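# Bend a rod into an arch in two sockets

## Task

Shape the rod into an arch that stands upright, each of its two ends seated in one of the board's two sockets.

## Robot and tools

Robot: two arms, left_arm and right_arm, each a six-joint arm with a two-finger gripper. Calibrated base positions in the scene frame: left_arm at (+0.002, +0.358, 0) m, right_arm at (-0.043, -0.293, 0) m, both nearly unrotated (right yawed about -0.9 degrees). A camera stand sits behind the arms. A loose object may occasionally get a brief push from outside.

Frames. Scene frame: origin at table-top height, halfway between the nominal bases; +z up, +x away from the robot over the table, left_arm toward +y (arm names do not match image left/right). Each arm reports its hand position, quaternion (wxyz), velocities and Hand target in its own base frame, and all offsets you send are along that arm's base axes, with rotations about the Hand target position. Fixed cameras and the table use the scene frame. Gripper axes: fingers point along +z, open and close along y. end_effector_position is the point between the pads, about 1 cm short of the tips. Reported poses can be a few cm off, more at long reach.

execute_actions(actions, cameras). actions is a list of actions; each action is a table of up to 15 rows, one per 1/30 s step; a shorter table repeats its final row to fill 15 steps. Every row has 14 numbers in [-1, 1]: left_arm dx, dy, dz, rx, ry, rz, opening, then the same seven for right_arm, always all 14. The six pose numbers are an offset from that arm's Hand target as it was when the action began; every row counts from that same start, not from the row before, and the next action starts from the new Hand target, so repeating an offset keeps moving. Scale: 1.0 = 0.6 m or 180 degrees; rx, ry, rz form one rotation vector. An all-zero pose re-requests the current Hand target. opening is absolute: +1 fully open (0.094 m), -1 closed; a 0 is a real command, so resend the present opening to keep it. cameras: list of names, ["all"], or []; by default images come only with an empty actions list. An empty list also reports the current scene number and task.

move(target, speed, blend, opening_speed, grip_force, blocking, cameras). target is one 14-number row (same layout and scale as above) or a list of up to 15 rows; every row is an offset from the Hand targets at the move's start, not from the previous row. Paths are straight, finish together, last at least 0.5 s and are cut off after 10 s. speed: m/s, 0.002 to 2.9, default 0.25 (rotation up to twice that in rad/s), one value or one per row. blend: corner rounding in m for lists, default 0 (full stop at each row). opening_speed: rate of the commanded opening per second on the -1..1 scale, at least 0.2; use it to close gently. grip_force: per-pad limit in N, 10 to 50, one value or one per arm; it persists, and low values close slowly. blocking=false returns after about 0.5 s while the move continues. Moves do not avoid obstacles or the other arm; grippers lag and can overshoot, especially with a nearly straight arm. Route paths around an arm's own base, not close to it. The result adds a move: line naming the ending (done, off_target, moving, held, fault) and limits (paced = pose was clipped, held = a check withheld steps). done means within 10 mm and 2 degrees.

wait(seconds 0 to 10) lets time pass holding commands; stop() brakes a running move; zoom_image(camera, region [x0, y0, x1, y1] pixels, at most 504 by 504) enlarges part of the latest image; read_manual gives licence texts; finished_scene(scene) ends the current scene (give its number) and cannot be undone; the goal must hold without the robot.

Cameras: cam_head_left, cam_head_right (on one bar overhead behind), cam_low, cam_left_wrist, cam_right_wrist, all 896x504. Calibration intrinsics and extrinsics are given per camera; fixed ones may be off by about 2 degrees and 9 mm.

Result lines: end_effector_position (m) and quaternion per arm, Hand target (the last commanded pose after clipping, the base for next offsets), Tool commands, grip_measured (opening on the -1..1 scale; reads up to 2.5 mm wide when empty, a little narrower than a gripped hard part), Joint positions (last value = finger opening in m), Joint velocities (may say within noise), joint torques (include arm weight; joints 1 to 3 wrap at ±28 N m), and, for execute_actions, hand positions at some steps. MOTOR HOT appears at 75 °C; at 90 °C a fault folds that arm and it stays idle.

Behaviour: commanded orientation is clipped each step to within 40 degrees of the measured one. Friction and gravity can leave the gripper short, low or tilted; check after each move and correct with the missing offset. Blocked arms keep pushing until commanded back past the gripper. Gripping force jumps to the limit once squeezed about 0.06 below first touch; to release, command well above grip_measured.

Avoid: dropping the rod or letting it leave the table, releasing it while moving, fast impacts with fixed or heavy things, hard pushes, any contact or squeeze between the two arms (never close on the other gripper), strain on the wrist camera cables, faults, and long stretched or stalled pushes that heat motors. Smooth, low-effort motion is preferred.

Each tool is called after ">>>" as a command line: name --argument value for each argument, lists and objects as JSON in quotes; but a table of rows of numbers goes row by row, as --pt "numbers of a row", without its own name.

## Session

>>> execute_actions --actions '[]'

Scene clock: 0.00 s.
left_arm: end_effector_position=(+0.4007, -0.0012, +0.0786) grip_measured=+1.000 end_effector_quat_wxyz=(+0.567, +0.009, +0.823, +0.032) | right_arm: end_effector_position=(+0.3757, -0.0351, +0.0611) grip_measured=+1.000 end_effector_quat_wxyz=(+0.540, +0.065, +0.837, -0.060)
Joint positions: left_arm=[-0.036 1.609 0.383 0.862 -0.076 0.039 0.094] | right_arm=[-0.025 1.57 0.313 0.83 0.148 0.034 0.094]
Joint velocities: within noise
Joint torques (N m): no reading
Heat: left arm: 33 °C; right arm: 31 °C.
Hand target: left_arm +0.4033, -0.0013, +0.0843; +0.573, +0.009, +0.819, +0.032 | right_arm +0.3776, -0.0351, +0.0644; +0.544, +0.065, +0.835, -0.060
Tool commands: left_gripper/opening=+1.0 right_gripper/opening=+1.0
camera_calibration:
cam_left_wrist: T_world_to_cam=[[0.0235404, -0.991578, -0.127355, 0.00277231], [-0.912975, 0.0305821, -0.406867, 0.401864], [0.407335, 0.125849, -0.904566, 0.0390306], [0, 0, 0, 1]] pos_world=[0.350928, -0.0144529, 0.199164]
cam_right_wrist: T_world_to_cam=[[-0.144437, -0.98948, 0.00825701, 0.0203374], [-0.924327, 0.131938, -0.358067, 0.376149], [0.35321, -0.0593502, -0.93366, 0.051231], [0, 0, 0, 1]] pos_world=[0.332527, -0.0264645, 0.182351]

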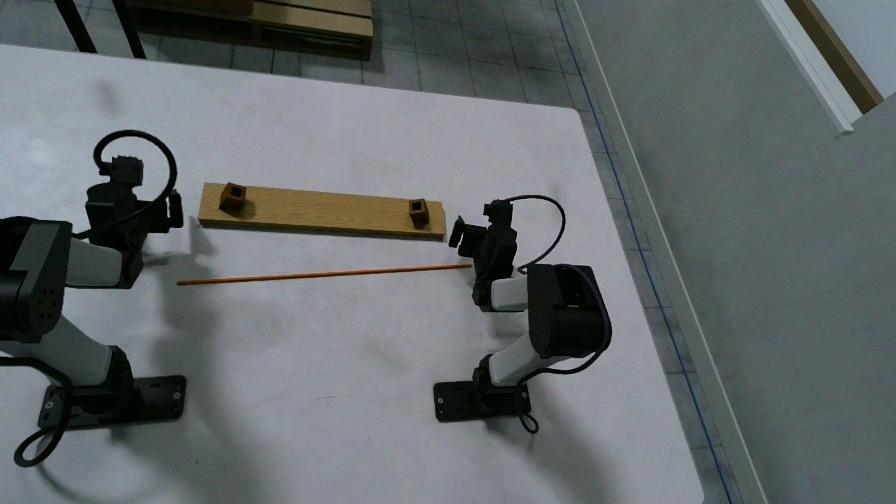

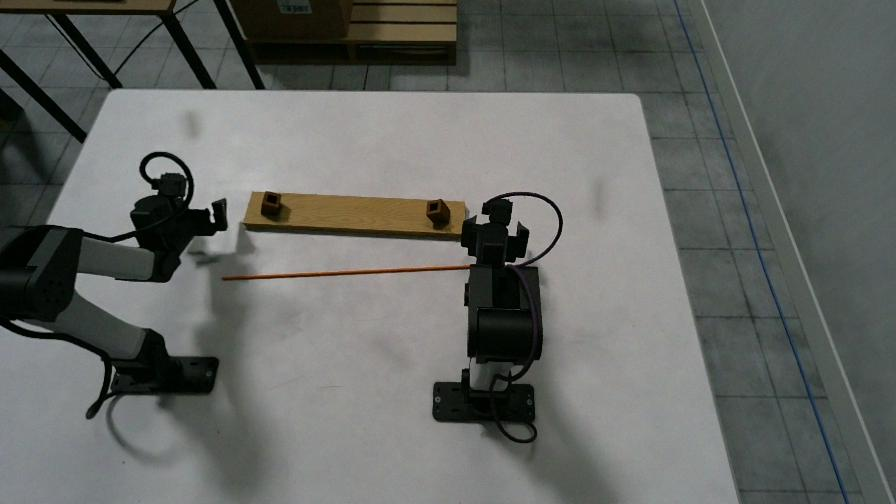

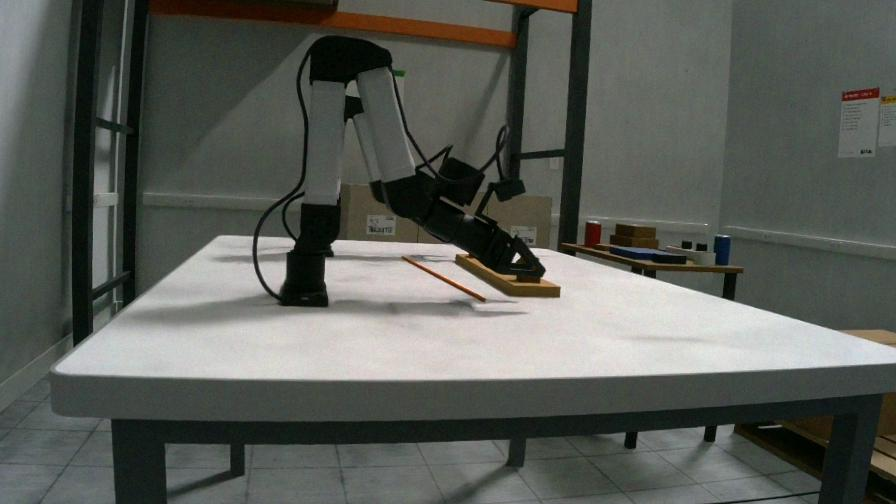

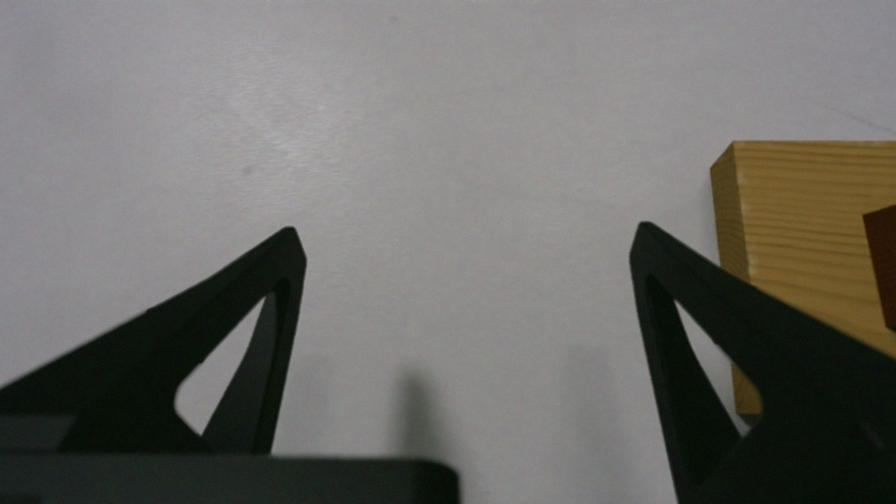

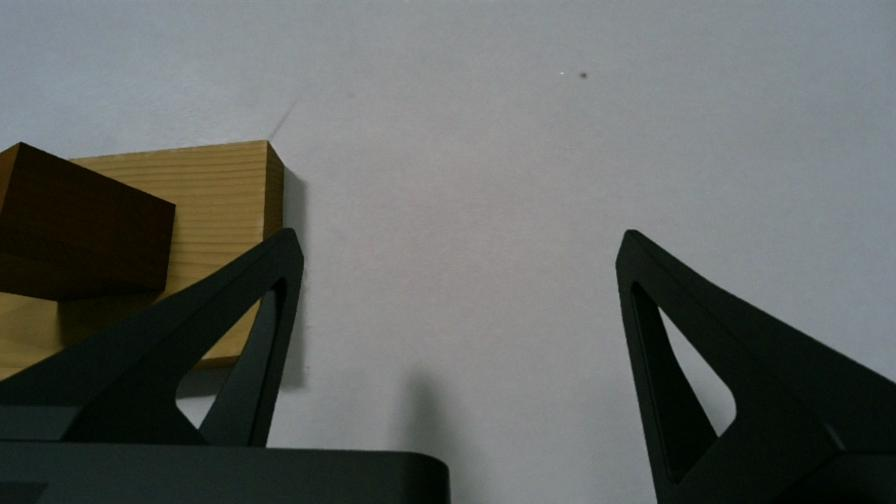

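>>> move --pt "-0.08 0 0.2 0 0 0 0 -0.14 -0.03 0.15 0 0 0 0.2" --pt "-0.1555 -0.1978 0.2262 -0.2757 0.2578 0.4340 0 -0.139 0.1513 0.0927 0.2947 0.2612 -0.3686 0.2" --blend 0.03 --speed 0.25 --cameras '["all"]'

Scene clock: 23.07 s.
left_arm: end_effector_position=(+0.3197, -0.1263, +0.2159) grip_measured=+0.002 end_effector_quat_wxyz=(+0.096, -0.669, +0.736, -0.046) | right_arm: end_effector_position=(+0.2910, +0.0542, +0.1179) grip_measured=+0.203 end_effector_quat_wxyz=(+0.006, +0.666, +0.746, -0.002)
Joint positions: left_arm=[-0.449 1.749 1.856 -1.52 -0.144 -1.913 0.047] | right_arm=[0.192 1.658 1.376 -1.284 0.013 1.65 0.057]
Joint torques (N m): left_arm=[0.68 -9.22 8.18 0.01 -0.06 -0.09] | right_arm=[-0.7 -4.12 6.99 0.06 -0.09 0.14]
Heat: left arm: 35 °C; right arm: 33 °C.
Hand target: left_arm +0.3100, -0.1200, +0.2202; +0.051, -0.684, +0.726, +0.048 | right_arm +0.2942, +0.0557, +0.1201; +0.000, +0.671, +0.741, +0.000
Off the commanded pose: left_arm 0.012 m, 12 deg | right_arm 0.004 m, 1 deg.
joint sent to its limit (left arm) — joint 4 (wrist pitch), lower limit. The joint targets are off in orientation, not in position.
move: off_target (left_arm)
camera_calibration:
cam_left_wrist: T_world_to_cam=[[0.973444, -0.157644, 0.165994, -0.363577], [-0.227631, -0.743495, 0.628808, -0.153002], [0.024288, -0.649895, -0.759636, 0.205213], [0, 0, 0, 1]] pos_world=[0.31411, -0.0377046, 0.312448]
cam_right_wrist: T_world_to_cam=[[-0.993721, -0.104195, -0.0407553, 0.300926], [-0.103108, 0.711457, 0.695124, -0.0881446], [-0.0434328, 0.694962, -0.717734, 0.188531], [0, 0, 0, 1]] pos_world=[0.298136, -0.0369555, 0.208851]

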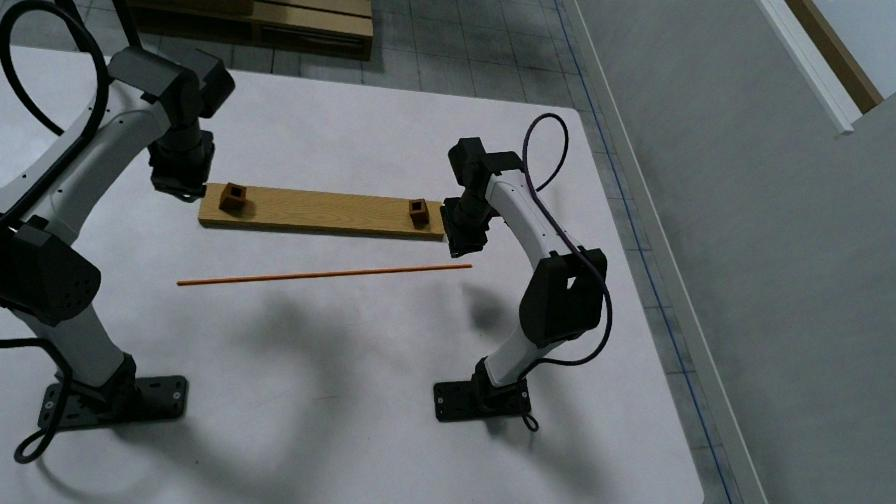

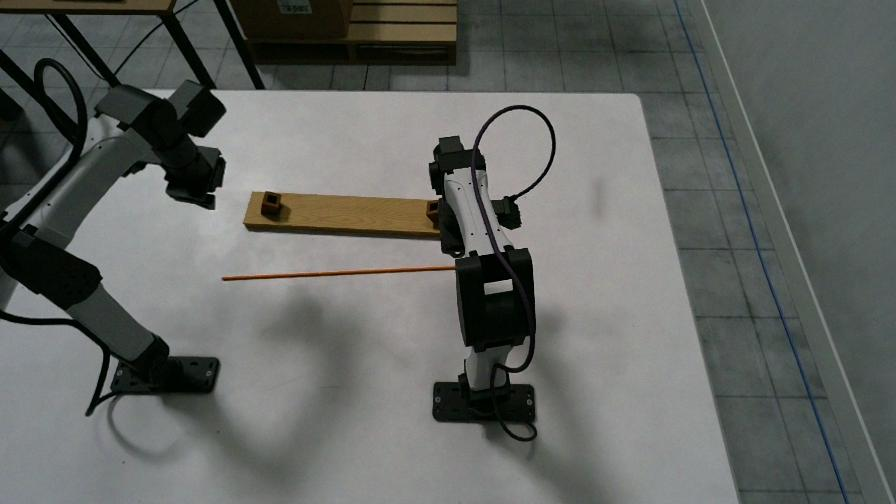

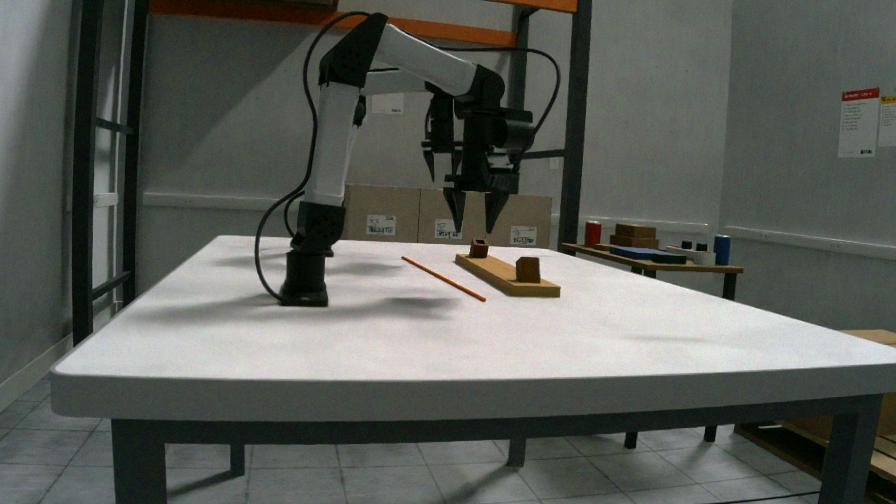

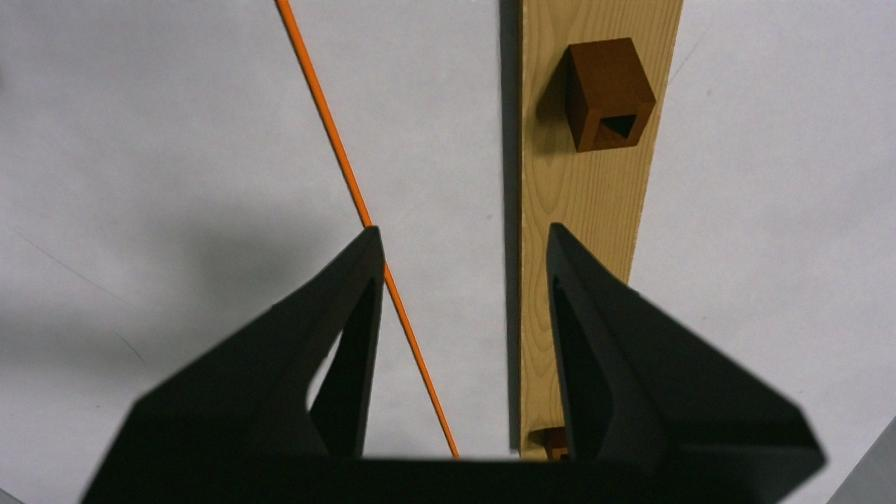

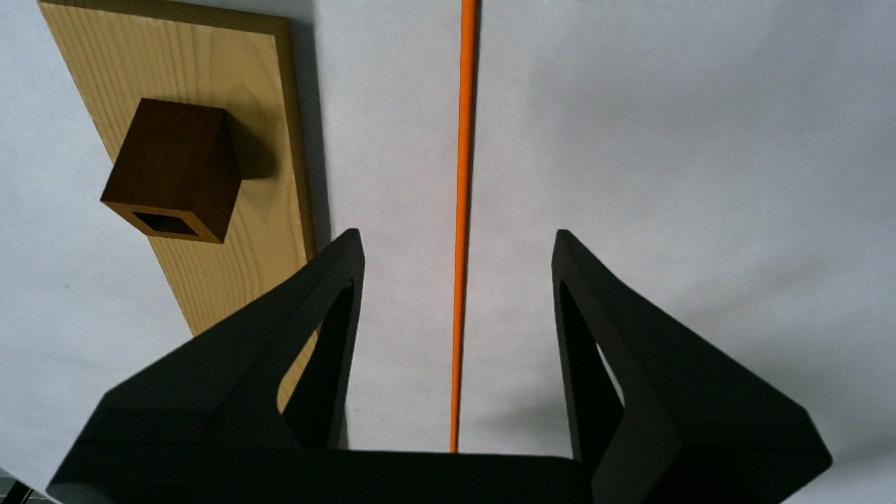

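>>> move --target '[0,0,0,0,0,0,0,-0.002,0.0,-0.157,0,0,0,0]' --speed 0.12 --cameras '["cam_low","cam_right_wrist"]'

Scene clock: 26.83 s.
left_arm: end_effector_position=(+0.3196, -0.1265, +0.2159) grip_measured=+0.002 end_effector_quat_wxyz=(+0.096, -0.669, +0.736, -0.046) | right_arm: end_effector_position=(+0.2931, +0.0549, +0.0317) grip_measured=+0.003 end_effector_quat_wxyz=(+0.006, +0.667, +0.745, -0.001)
Joint positions: left_arm=[-0.449 1.749 1.856 -1.52 -0.143 -1.914 0.047] | right_arm=[0.192 1.733 1.11 -0.941 0.011 1.651 0.047]
Joint torques (N m): left_arm=[0.72 -9.2 8.21 0.01 -0.04 -0.08] | right_arm=[-0.64 -4.59 4.04 0.35 -0.04 0.09]
Heat: left arm: 36 °C; right arm: 33 °C.
Hand target: left_arm +0.3100, -0.1200, +0.2202; +0.051, -0.684, +0.726, +0.048 | right_arm +0.2930, +0.0557, +0.0258; +0.000, +0.671, +0.741, +0.000
Off the commanded pose: left_arm 0.012 m, 12 deg | right_arm 0.006 m, 1 deg.
joint sent to its limit (left arm) — joint 4 (wrist pitch), lower limit. The joint targets are off in orientation, not in position.
move: off_target (left_arm)
camera_calibration:
cam_right_wrist: T_world_to_cam=[[-0.99377, -0.103022, -0.0425226, 0.299523], [-0.103424, 0.710236, 0.696325, -0.0283567], [-0.0415358, 0.696385, -0.716466, 0.12558], [0, 0, 0, 1]] pos_world=[0.29994, -0.0364543, 0.122455]
Images, in order (width x height): cam_low 896x504, cam_right_wrist 896x504.

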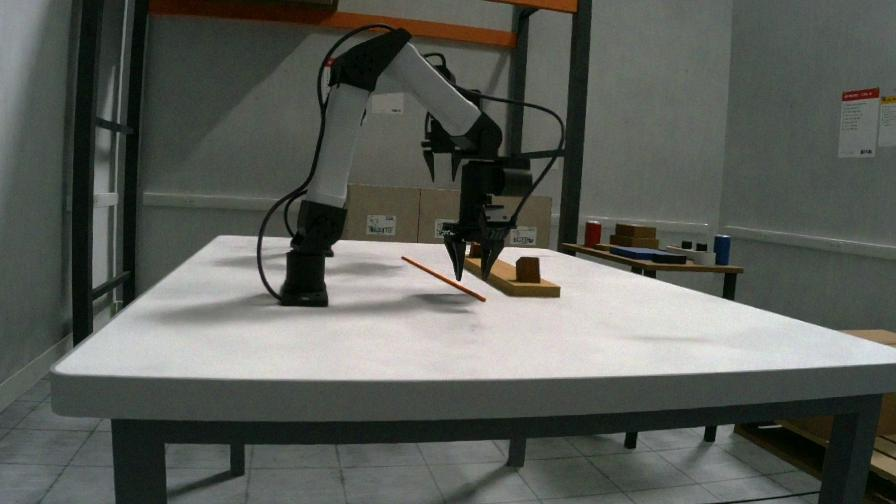

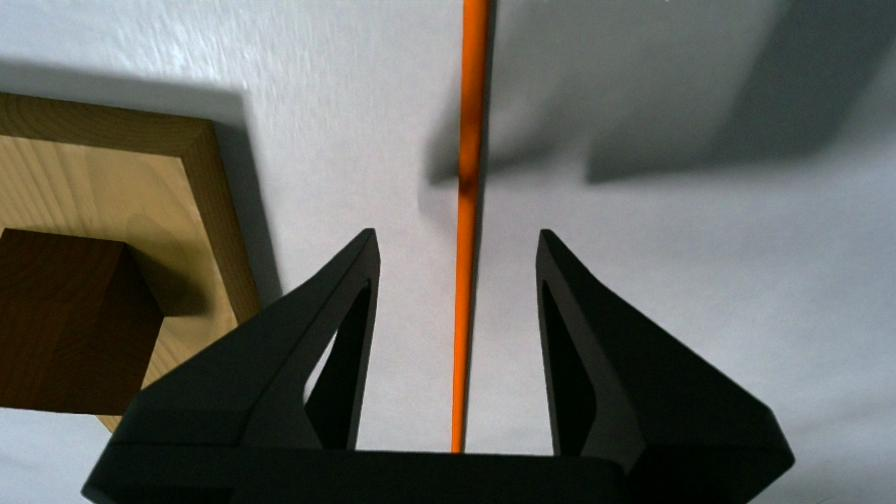

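>>> move --target '[0,0,0,0,0,0,0,-0.005,0.0,-0.032,0,0,0,-0.3]' --speed 0.05 --cameras '["cam_right_wrist"]'

Scene clock: 30.47 s.
left_arm: end_effector_position=(+0.3196, -0.1265, +0.2159) grip_measured=+0.002 end_effector_quat_wxyz=(+0.096, -0.669, +0.736, -0.046) | right_arm: end_effector_position=(+0.2911, +0.0545, +0.0131) grip_measured=-0.297 end_effector_quat_wxyz=(+0.007, +0.667, +0.745, +0.000)
Joint positions: left_arm=[-0.449 1.749 1.856 -1.52 -0.143 -1.914 0.047] | right_arm=[0.192 1.753 1.053 -0.862 0.011 1.653 0.033]
Joint torques (N m): left_arm=[0.66 -9.26 8.21 0.01 -0.06 -0.09] | right_arm=[-0.49 -4.46 3.82 0.39 -0.05 0.08]
Heat: left arm: 36 °C; right arm: 33 °C.
Hand target: left_arm +0.3100, -0.1200, +0.2202; +0.051, -0.684, +0.726, +0.048 | right_arm +0.2899, +0.0557, +0.0066; +0.000, +0.671, +0.741, +0.000
Off the commanded pose: left_arm 0.012 m, 12 deg | right_arm 0.007 m, 1 deg.
joint sent to its limit (left arm) — joint 4 (wrist pitch), lower limit. The joint targets are off in orientation, not in position.
move: off_target (left_arm)
camera_calibration:
cam_right_wrist: T_world_to_cam=[[-0.993844, -0.101141, -0.0452128, 0.296683], [-0.103941, 0.710025, 0.696463, -0.0152383], [-0.0383384, 0.696875, -0.716167, 0.111471], [0, 0, 0, 1]] pos_world=[0.297547, -0.0368551, 0.103859]
Images, in order (width x height): cam_right_wrist 896x504.

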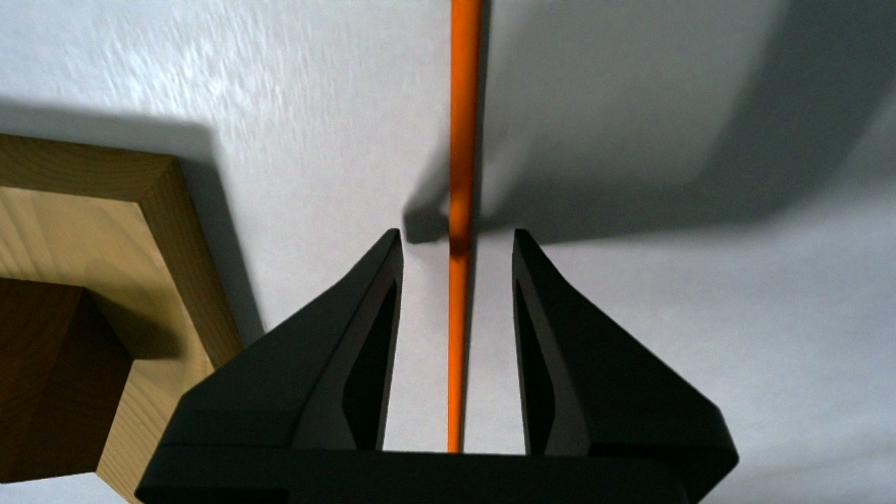

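>>> move --target '[0,0,0,0,0,0,0,0,0.0,-0.0055,0,0,0,-0.3]' --speed 0.03

>>> move --target '[0,0,0,0,0,0,0,0,0,0,0,0,0,-1]' --opening_speed 0.3 --cameras '["cam_head_left","cam_right_wrist"]'

Scene clock: 32.47 s.
left_arm: end_effector_position=(+0.3196, -0.1265, +0.2159) grip_measured=+0.002 end_effector_quat_wxyz=(+0.096, -0.669, +0.736, -0.046) | right_arm: end_effector_position=(+0.2915, +0.0545, +0.0102) grip_measured=-0.297 end_effector_quat_wxyz=(+0.008, +0.667, +0.745, +0.001)
Joint positions: left_arm=[-0.449 1.749 1.856 -1.52 -0.143 -1.914 0.047] | right_arm=[0.192 1.759 1.047 -0.849 0.011 1.653 0.033]
Joint torques (N m): left_arm=[0.72 -9.24 8.21 0.01 -0.06 -0.09] | right_arm=[-0.5 -4.42 3.75 0.45 -0.05 0.09]
Heat: left arm: 36 °C; right arm: 33 °C.
Hand target: left_arm +0.3100, -0.1200, +0.2202; +0.051, -0.684, +0.726, +0.048 | right_arm +0.2900, +0.0558, +0.0034; +0.000, +0.671, +0.741, +0.000
Off the commanded pose: left_arm 0.012 m, 12 deg | right_arm 0.007 m, 1 deg.
joint sent to its limit (left arm) — joint 4 (wrist pitch), lower limit. The joint targets are off in orientation, not in position.
move: off_target (left_arm)

Scene clock: 35.00 s.
left_arm: end_effector_position=(+0.3196, -0.1265, +0.2159) grip_measured=+0.002 end_effector_quat_wxyz=(+0.096, -0.669, +0.736, -0.046) | right_arm: end_effector_position=(+0.2917, +0.0547, +0.0102) grip_measured=-0.906 end_effector_quat_wxyz=(+0.008, +0.668, +0.744, +0.001)
Joint positions: left_arm=[-0.449 1.749 1.856 -1.52 -0.143 -1.914 0.047] | right_arm=[0.192 1.759 1.047 -0.847 0.011 1.654 0.004]
Joint torques (N m): left_arm=[0.73 -9.25 8.18 0.02 -0.06 -0.09] | right_arm=[-0.49 -4.44 3.77 0.38 -0.05 0.09]
Heat: left arm: 37 °C; right arm: 33 °C.
Hand target: left_arm +0.3100, -0.1200, +0.2202; +0.051, -0.684, +0.726, +0.048 | right_arm +0.2900, +0.0558, +0.0034; +0.000, +0.671, +0.741, +0.001
Off the commanded pose: left_arm 0.012 m, 12 deg | right_arm 0.007 m, 1 deg.
joint sent to its limit (left arm) — joint 4 (wrist pitch), lower limit. The joint targets are off in orientation, not in position.
move: off_target (left_arm)
camera_calibration:
cam_right_wrist: T_world_to_cam=[[-0.993816, -0.100369, -0.0474859, 0.297109], [-0.104954, 0.709544, 0.696801, -0.0129409], [-0.0362441, 0.697476, -0.715691, 0.108617], [0, 0, 0, 1]] pos_world=[0.29785, -0.0367548, 0.100862]
Images, in order (width x height): cam_head_left 896x504, cam_right_wrist 896x504.

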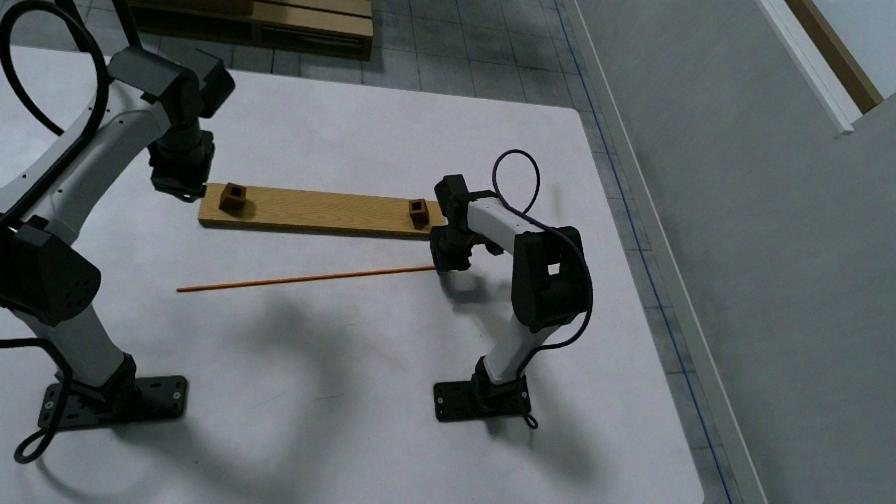

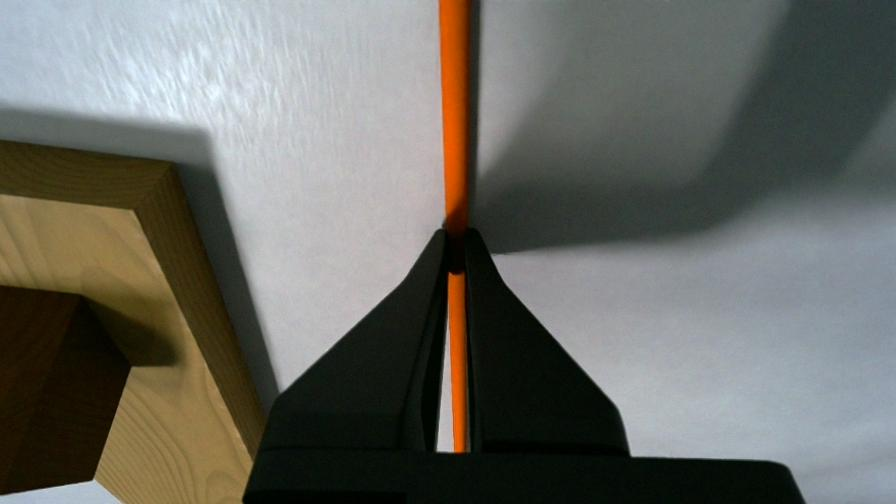

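>>> move --target '[0,0,0,0,0,0,0,0.0167,0.04,0.25,-0.0889,0,-0.03,-1]' --speed 0.1 --cameras '["all"]'

>>> zoom_image --camera "cam_low" --region '[370, 160, 530, 310]'

Scene clock: 40.97 s.
left_arm: end_effector_position=(+0.3196, -0.1265, +0.2159) grip_measured=+0.002 end_effector_quat_wxyz=(+0.096, -0.669, +0.736, -0.046) | right_arm: end_effector_position=(+0.2965, +0.0804, +0.1515) grip_measured=-0.907 end_effector_quat_wxyz=(+0.086, +0.698, +0.704, -0.097)
Joint positions: left_arm=[-0.449 1.749 1.856 -1.52 -0.143 -1.914 0.047] | right_arm=[0.396 1.806 1.657 -1.538 0.233 1.971 0.004]
Joint torques (N m): left_arm=[0.73 -9.25 8.23 0.01 -0.05 -0.08] | right_arm=[-0.06 -4.92 6.67 -0.21 0.34 0.14]
Heat: left arm: 37 °C; right arm: 33 °C.
Hand target: left_arm +0.3100, -0.1200, +0.2202; +0.051, -0.684, +0.726, +0.048 | right_arm +0.3000, +0.0798, +0.1533; +0.093, +0.699, +0.702, -0.103
Off the commanded pose: left_arm 0.012 m, 12 deg | right_arm 0.004 m, 1 deg.
joint sent to its limit (left arm) — joint 4 (wrist pitch), lower limit. The joint targets are off in orientation, not in position.
move: off_target (left_arm)
camera_calibration:
cam_left_wrist: T_world_to_cam=[[0.973548, -0.157272, 0.165742, -0.363418], [-0.22721, -0.742864, 0.629705, -0.153422], [0.0240891, -0.650706, -0.758947, 0.20489], [0, 0, 0, 1]] pos_world=[0.31401, -0.0378035, 0.312345]
cam_right_wrist: T_world_to_cam=[[-0.999788, -0.00801479, -0.0189765, 0.301231], [-0.016416, 0.866493, 0.498919, -0.138077], [0.0124443, 0.499125, -0.866441, 0.216407], [0, 0, 0, 1]] pos_world=[0.296208, 0.0140425, 0.26211]

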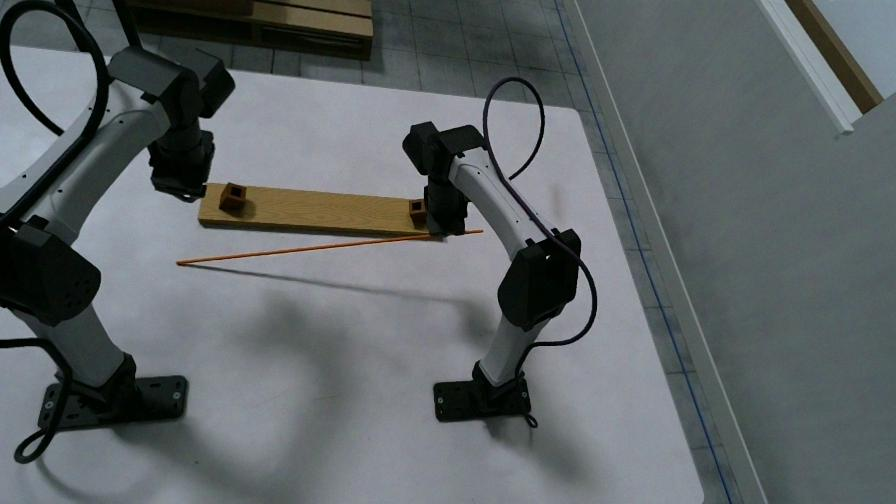

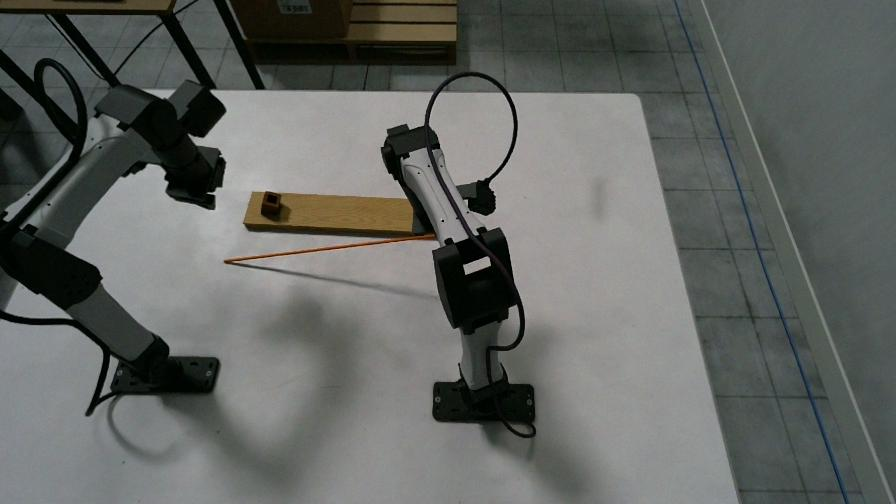

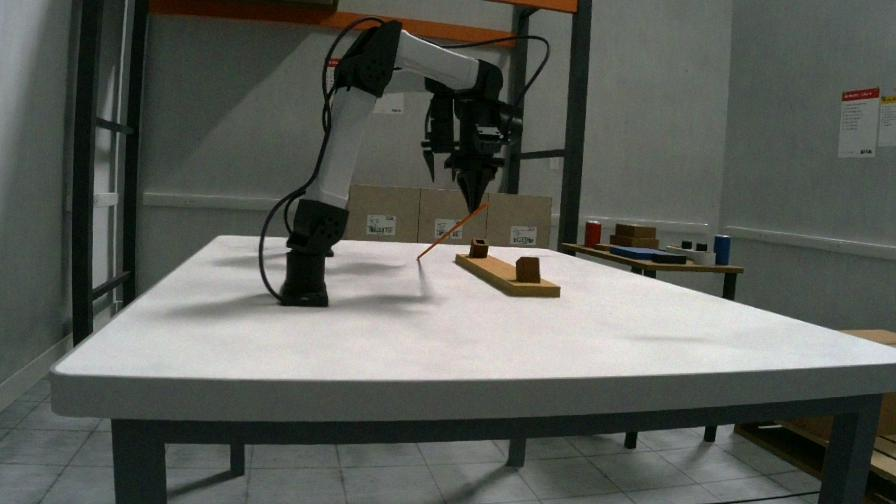

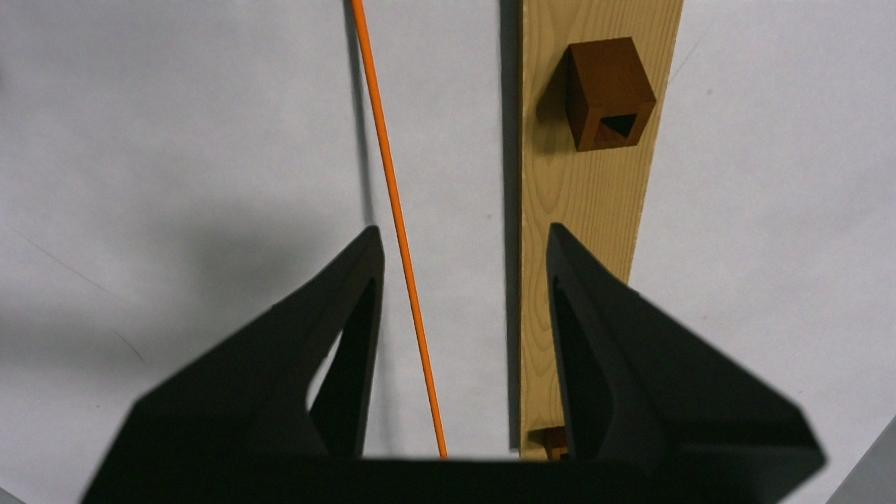

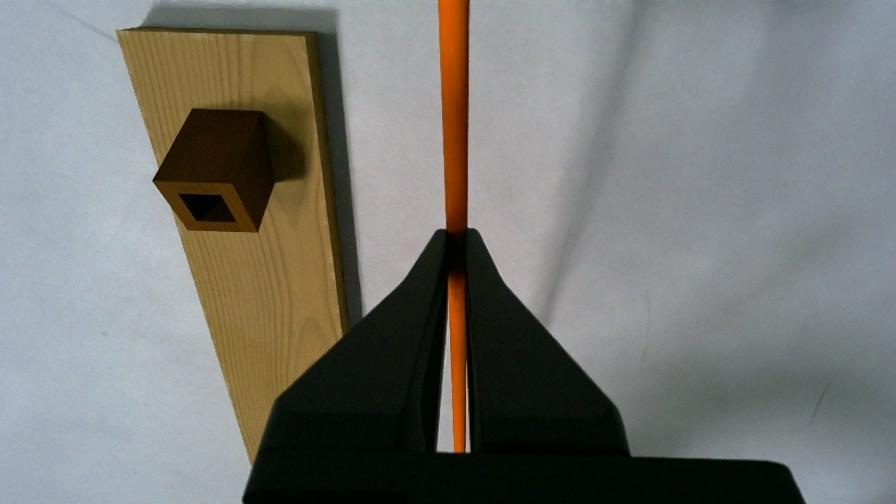

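Scaled by 3.150 from the camera's 896x504 image, which has a finer 1280x720 frame.

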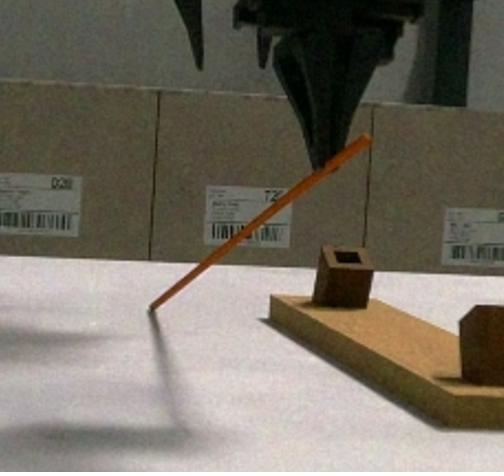

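>>> move --target '[-0.0175,-0.0267,-0.25,0,0,0,0,0,0,0,0,0,0,-1]' --speed 0.15 --cameras '["cam_head_left","cam_low","cam_left_wrist"]'

>>> zoom_image --camera "cam_low" --region '[370, 160, 530, 310]'

Scene clock: 47.13 s.
left_arm: end_effector_position=(+0.3028, -0.1338, +0.0735) grip_measured=+0.002 end_effector_quat_wxyz=(-0.055, +0.680, -0.730, -0.043) | right_arm: end_effector_position=(+0.2963, +0.0804, +0.1515) grip_measured=-0.907 end_effector_quat_wxyz=(+0.086, +0.698, +0.704, -0.098)
Joint positions: left_arm=[-0.486 1.854 1.426 -1.189 -0.132 -1.99 0.047] | right_arm=[0.396 1.806 1.657 -1.539 0.233 1.972 0.004]
Joint torques (N m): left_arm=[-0.73 -9.88 5.7 0.2 -0.05 -0.1] | right_arm=[-0.05 -4.93 6.67 -0.22 0.34 0.1]
Heat: left arm: 38 °C; right arm: 34 °C.
Hand target: left_arm +0.2994, -0.1360, +0.0701; -0.051, +0.684, -0.726, -0.048 | right_arm +0.2999, +0.0797, +0.1533; +0.093, +0.699, +0.702, -0.103
Off the commanded pose: left_arm 0.005 m, 1 deg | right_arm 0.004 m, 1 deg.
move: done
camera_calibration:
cam_left_wrist: T_world_to_cam=[[0.991912, -0.125009, -0.0219927, -0.311927], [-0.0868534, -0.794822, 0.600595, -0.120289], [-0.0925599, -0.593827, -0.799251, 0.138398], [0, 0, 0, 1]] pos_world=[0.311767, -0.0524175, 0.176]
Images, in order (width x height): cam_head_left 896x504, cam_low 896x504, cam_left_wrist 896x504.

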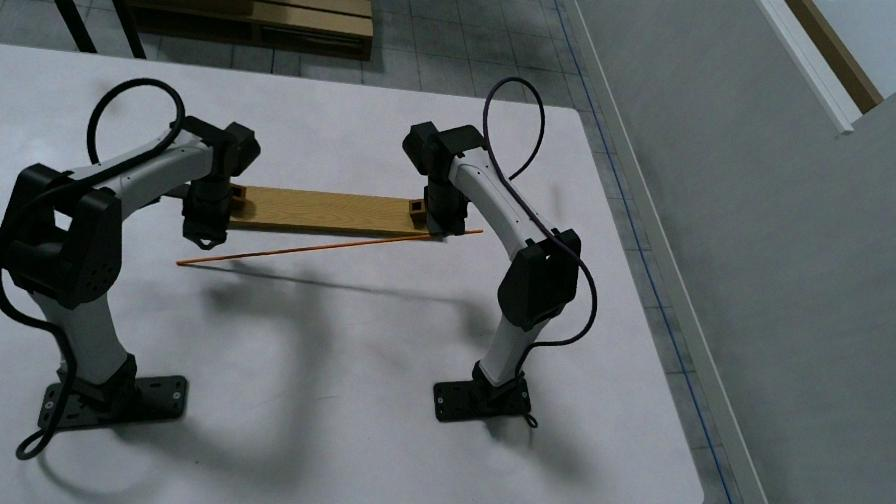

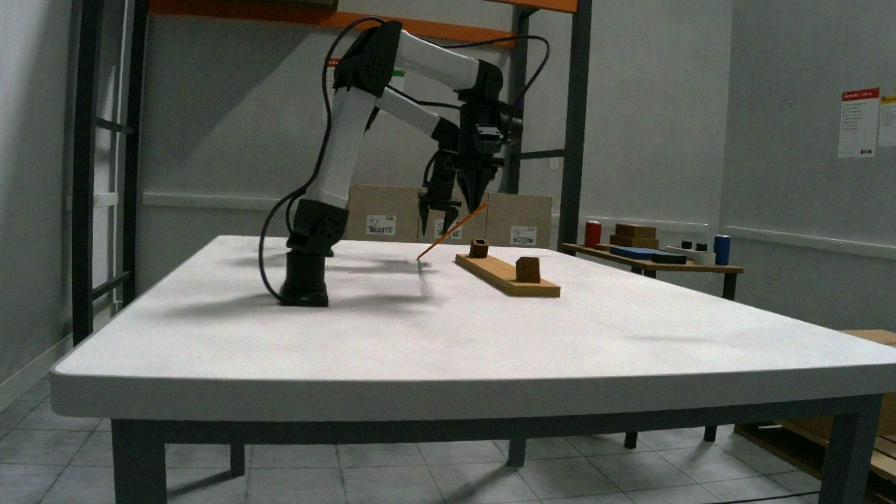

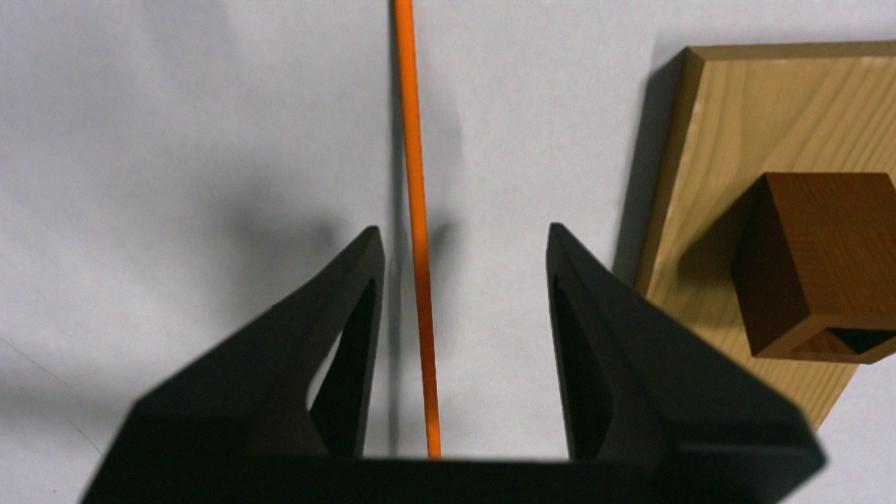

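Scaled by 3.150 from the camera's 896x504 image, which has a finer 1280x720 frame.

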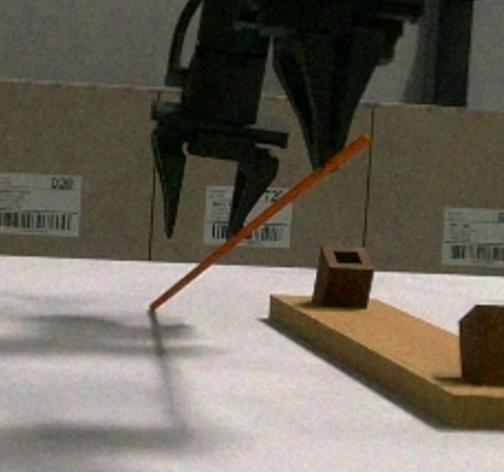

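>>> move --pt "-0.03 0 -0.03 0 0 0 0 0 0 0 0 0 0 -1" --pt "-0.03 0 -0.075 0 0 0 0 0 0 0 0 0 0 -1" --speed 0.08 --blend 0.005 --cameras '["cam_head_left","cam_low","cam_left_wrist"]'

>>> zoom_image --camera "cam_low" --region '[370, 160, 530, 310]'

Scene clock: 52.03 s.
left_arm: end_effector_position=(+0.2857, -0.1349, +0.0273) grip_measured=+0.002 end_effector_quat_wxyz=(-0.054, +0.680, -0.730, -0.045) | right_arm: end_effector_position=(+0.2963, +0.0804, +0.1515) grip_measured=-0.907 end_effector_quat_wxyz=(+0.086, +0.698, +0.704, -0.098)
Joint positions: left_arm=[-0.513 1.854 1.234 -1.003 -0.13 -2.016 0.047] | right_arm=[0.396 1.806 1.657 -1.539 0.233 1.972 0.004]
Joint torques (N m): left_arm=[-0.69 -10.13 5.09 0.16 -0.06 -0.11] | right_arm=[-0.06 -4.92 6.67 -0.22 0.35 0.1]
Heat: left arm: 38 °C; right arm: 35 °C.
Hand target: left_arm +0.2815, -0.1361, +0.0252; -0.051, +0.684, -0.726, -0.048 | right_arm +0.2999, +0.0797, +0.1533; +0.093, +0.699, +0.702, -0.103
Off the commanded pose: left_arm 0.005 m, 1 deg | right_arm 0.004 m, 1 deg.
move: done
camera_calibration:
cam_left_wrist: T_world_to_cam=[[0.991772, -0.125589, -0.0248161, -0.296257], [-0.0856421, -0.794983, 0.600556, -0.0952373], [-0.0951515, -0.593489, -0.799197, 0.0999176], [0, 0, 0, 1]] pos_world=[0.29517, -0.0536185, 0.129697]
Images, in order (width x height): cam_head_left 896x504, cam_low 896x504, cam_left_wrist 896x504.

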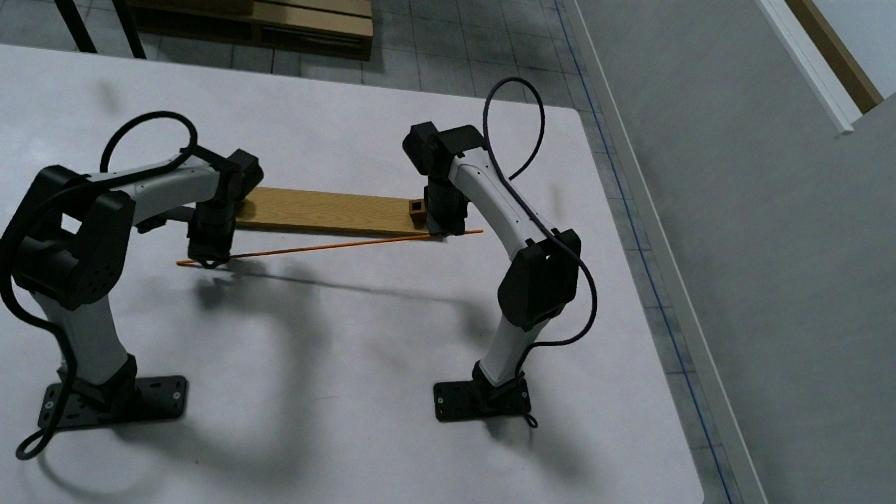

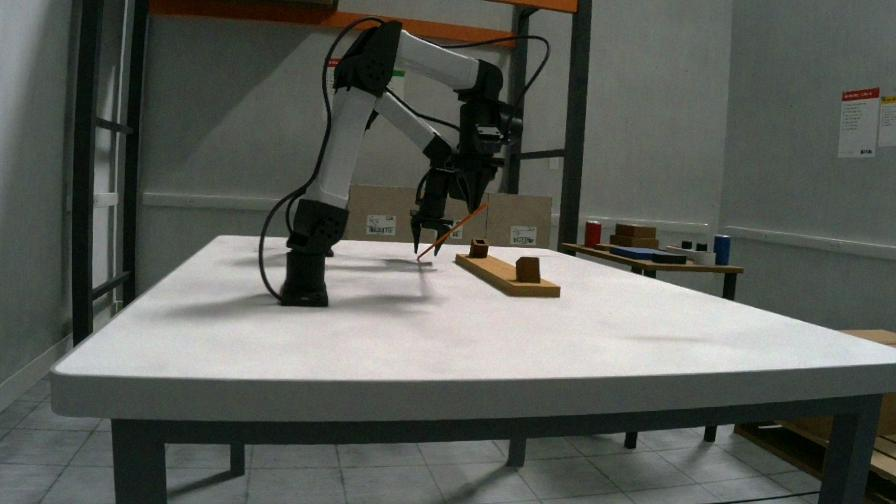

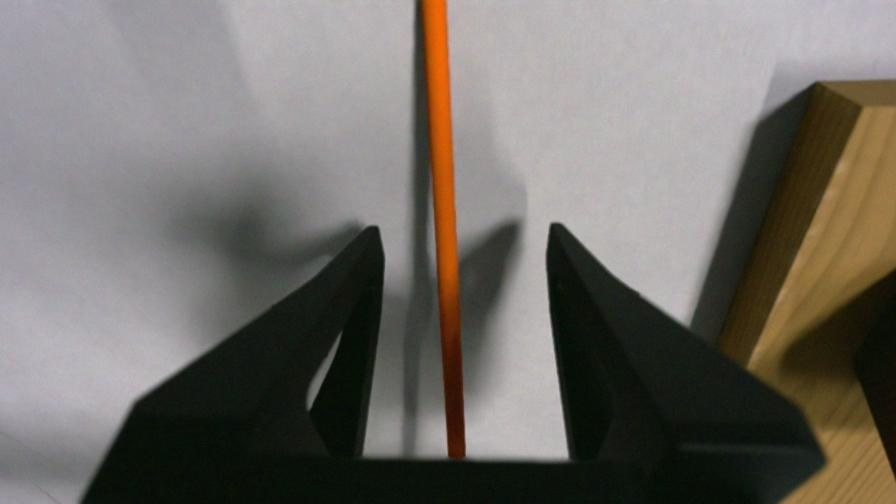

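Scaled by 3.150 from the camera's 896x504 image, which has a finer 1280x720 frame.

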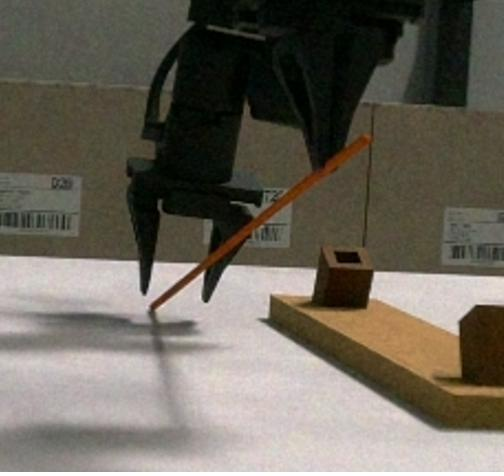

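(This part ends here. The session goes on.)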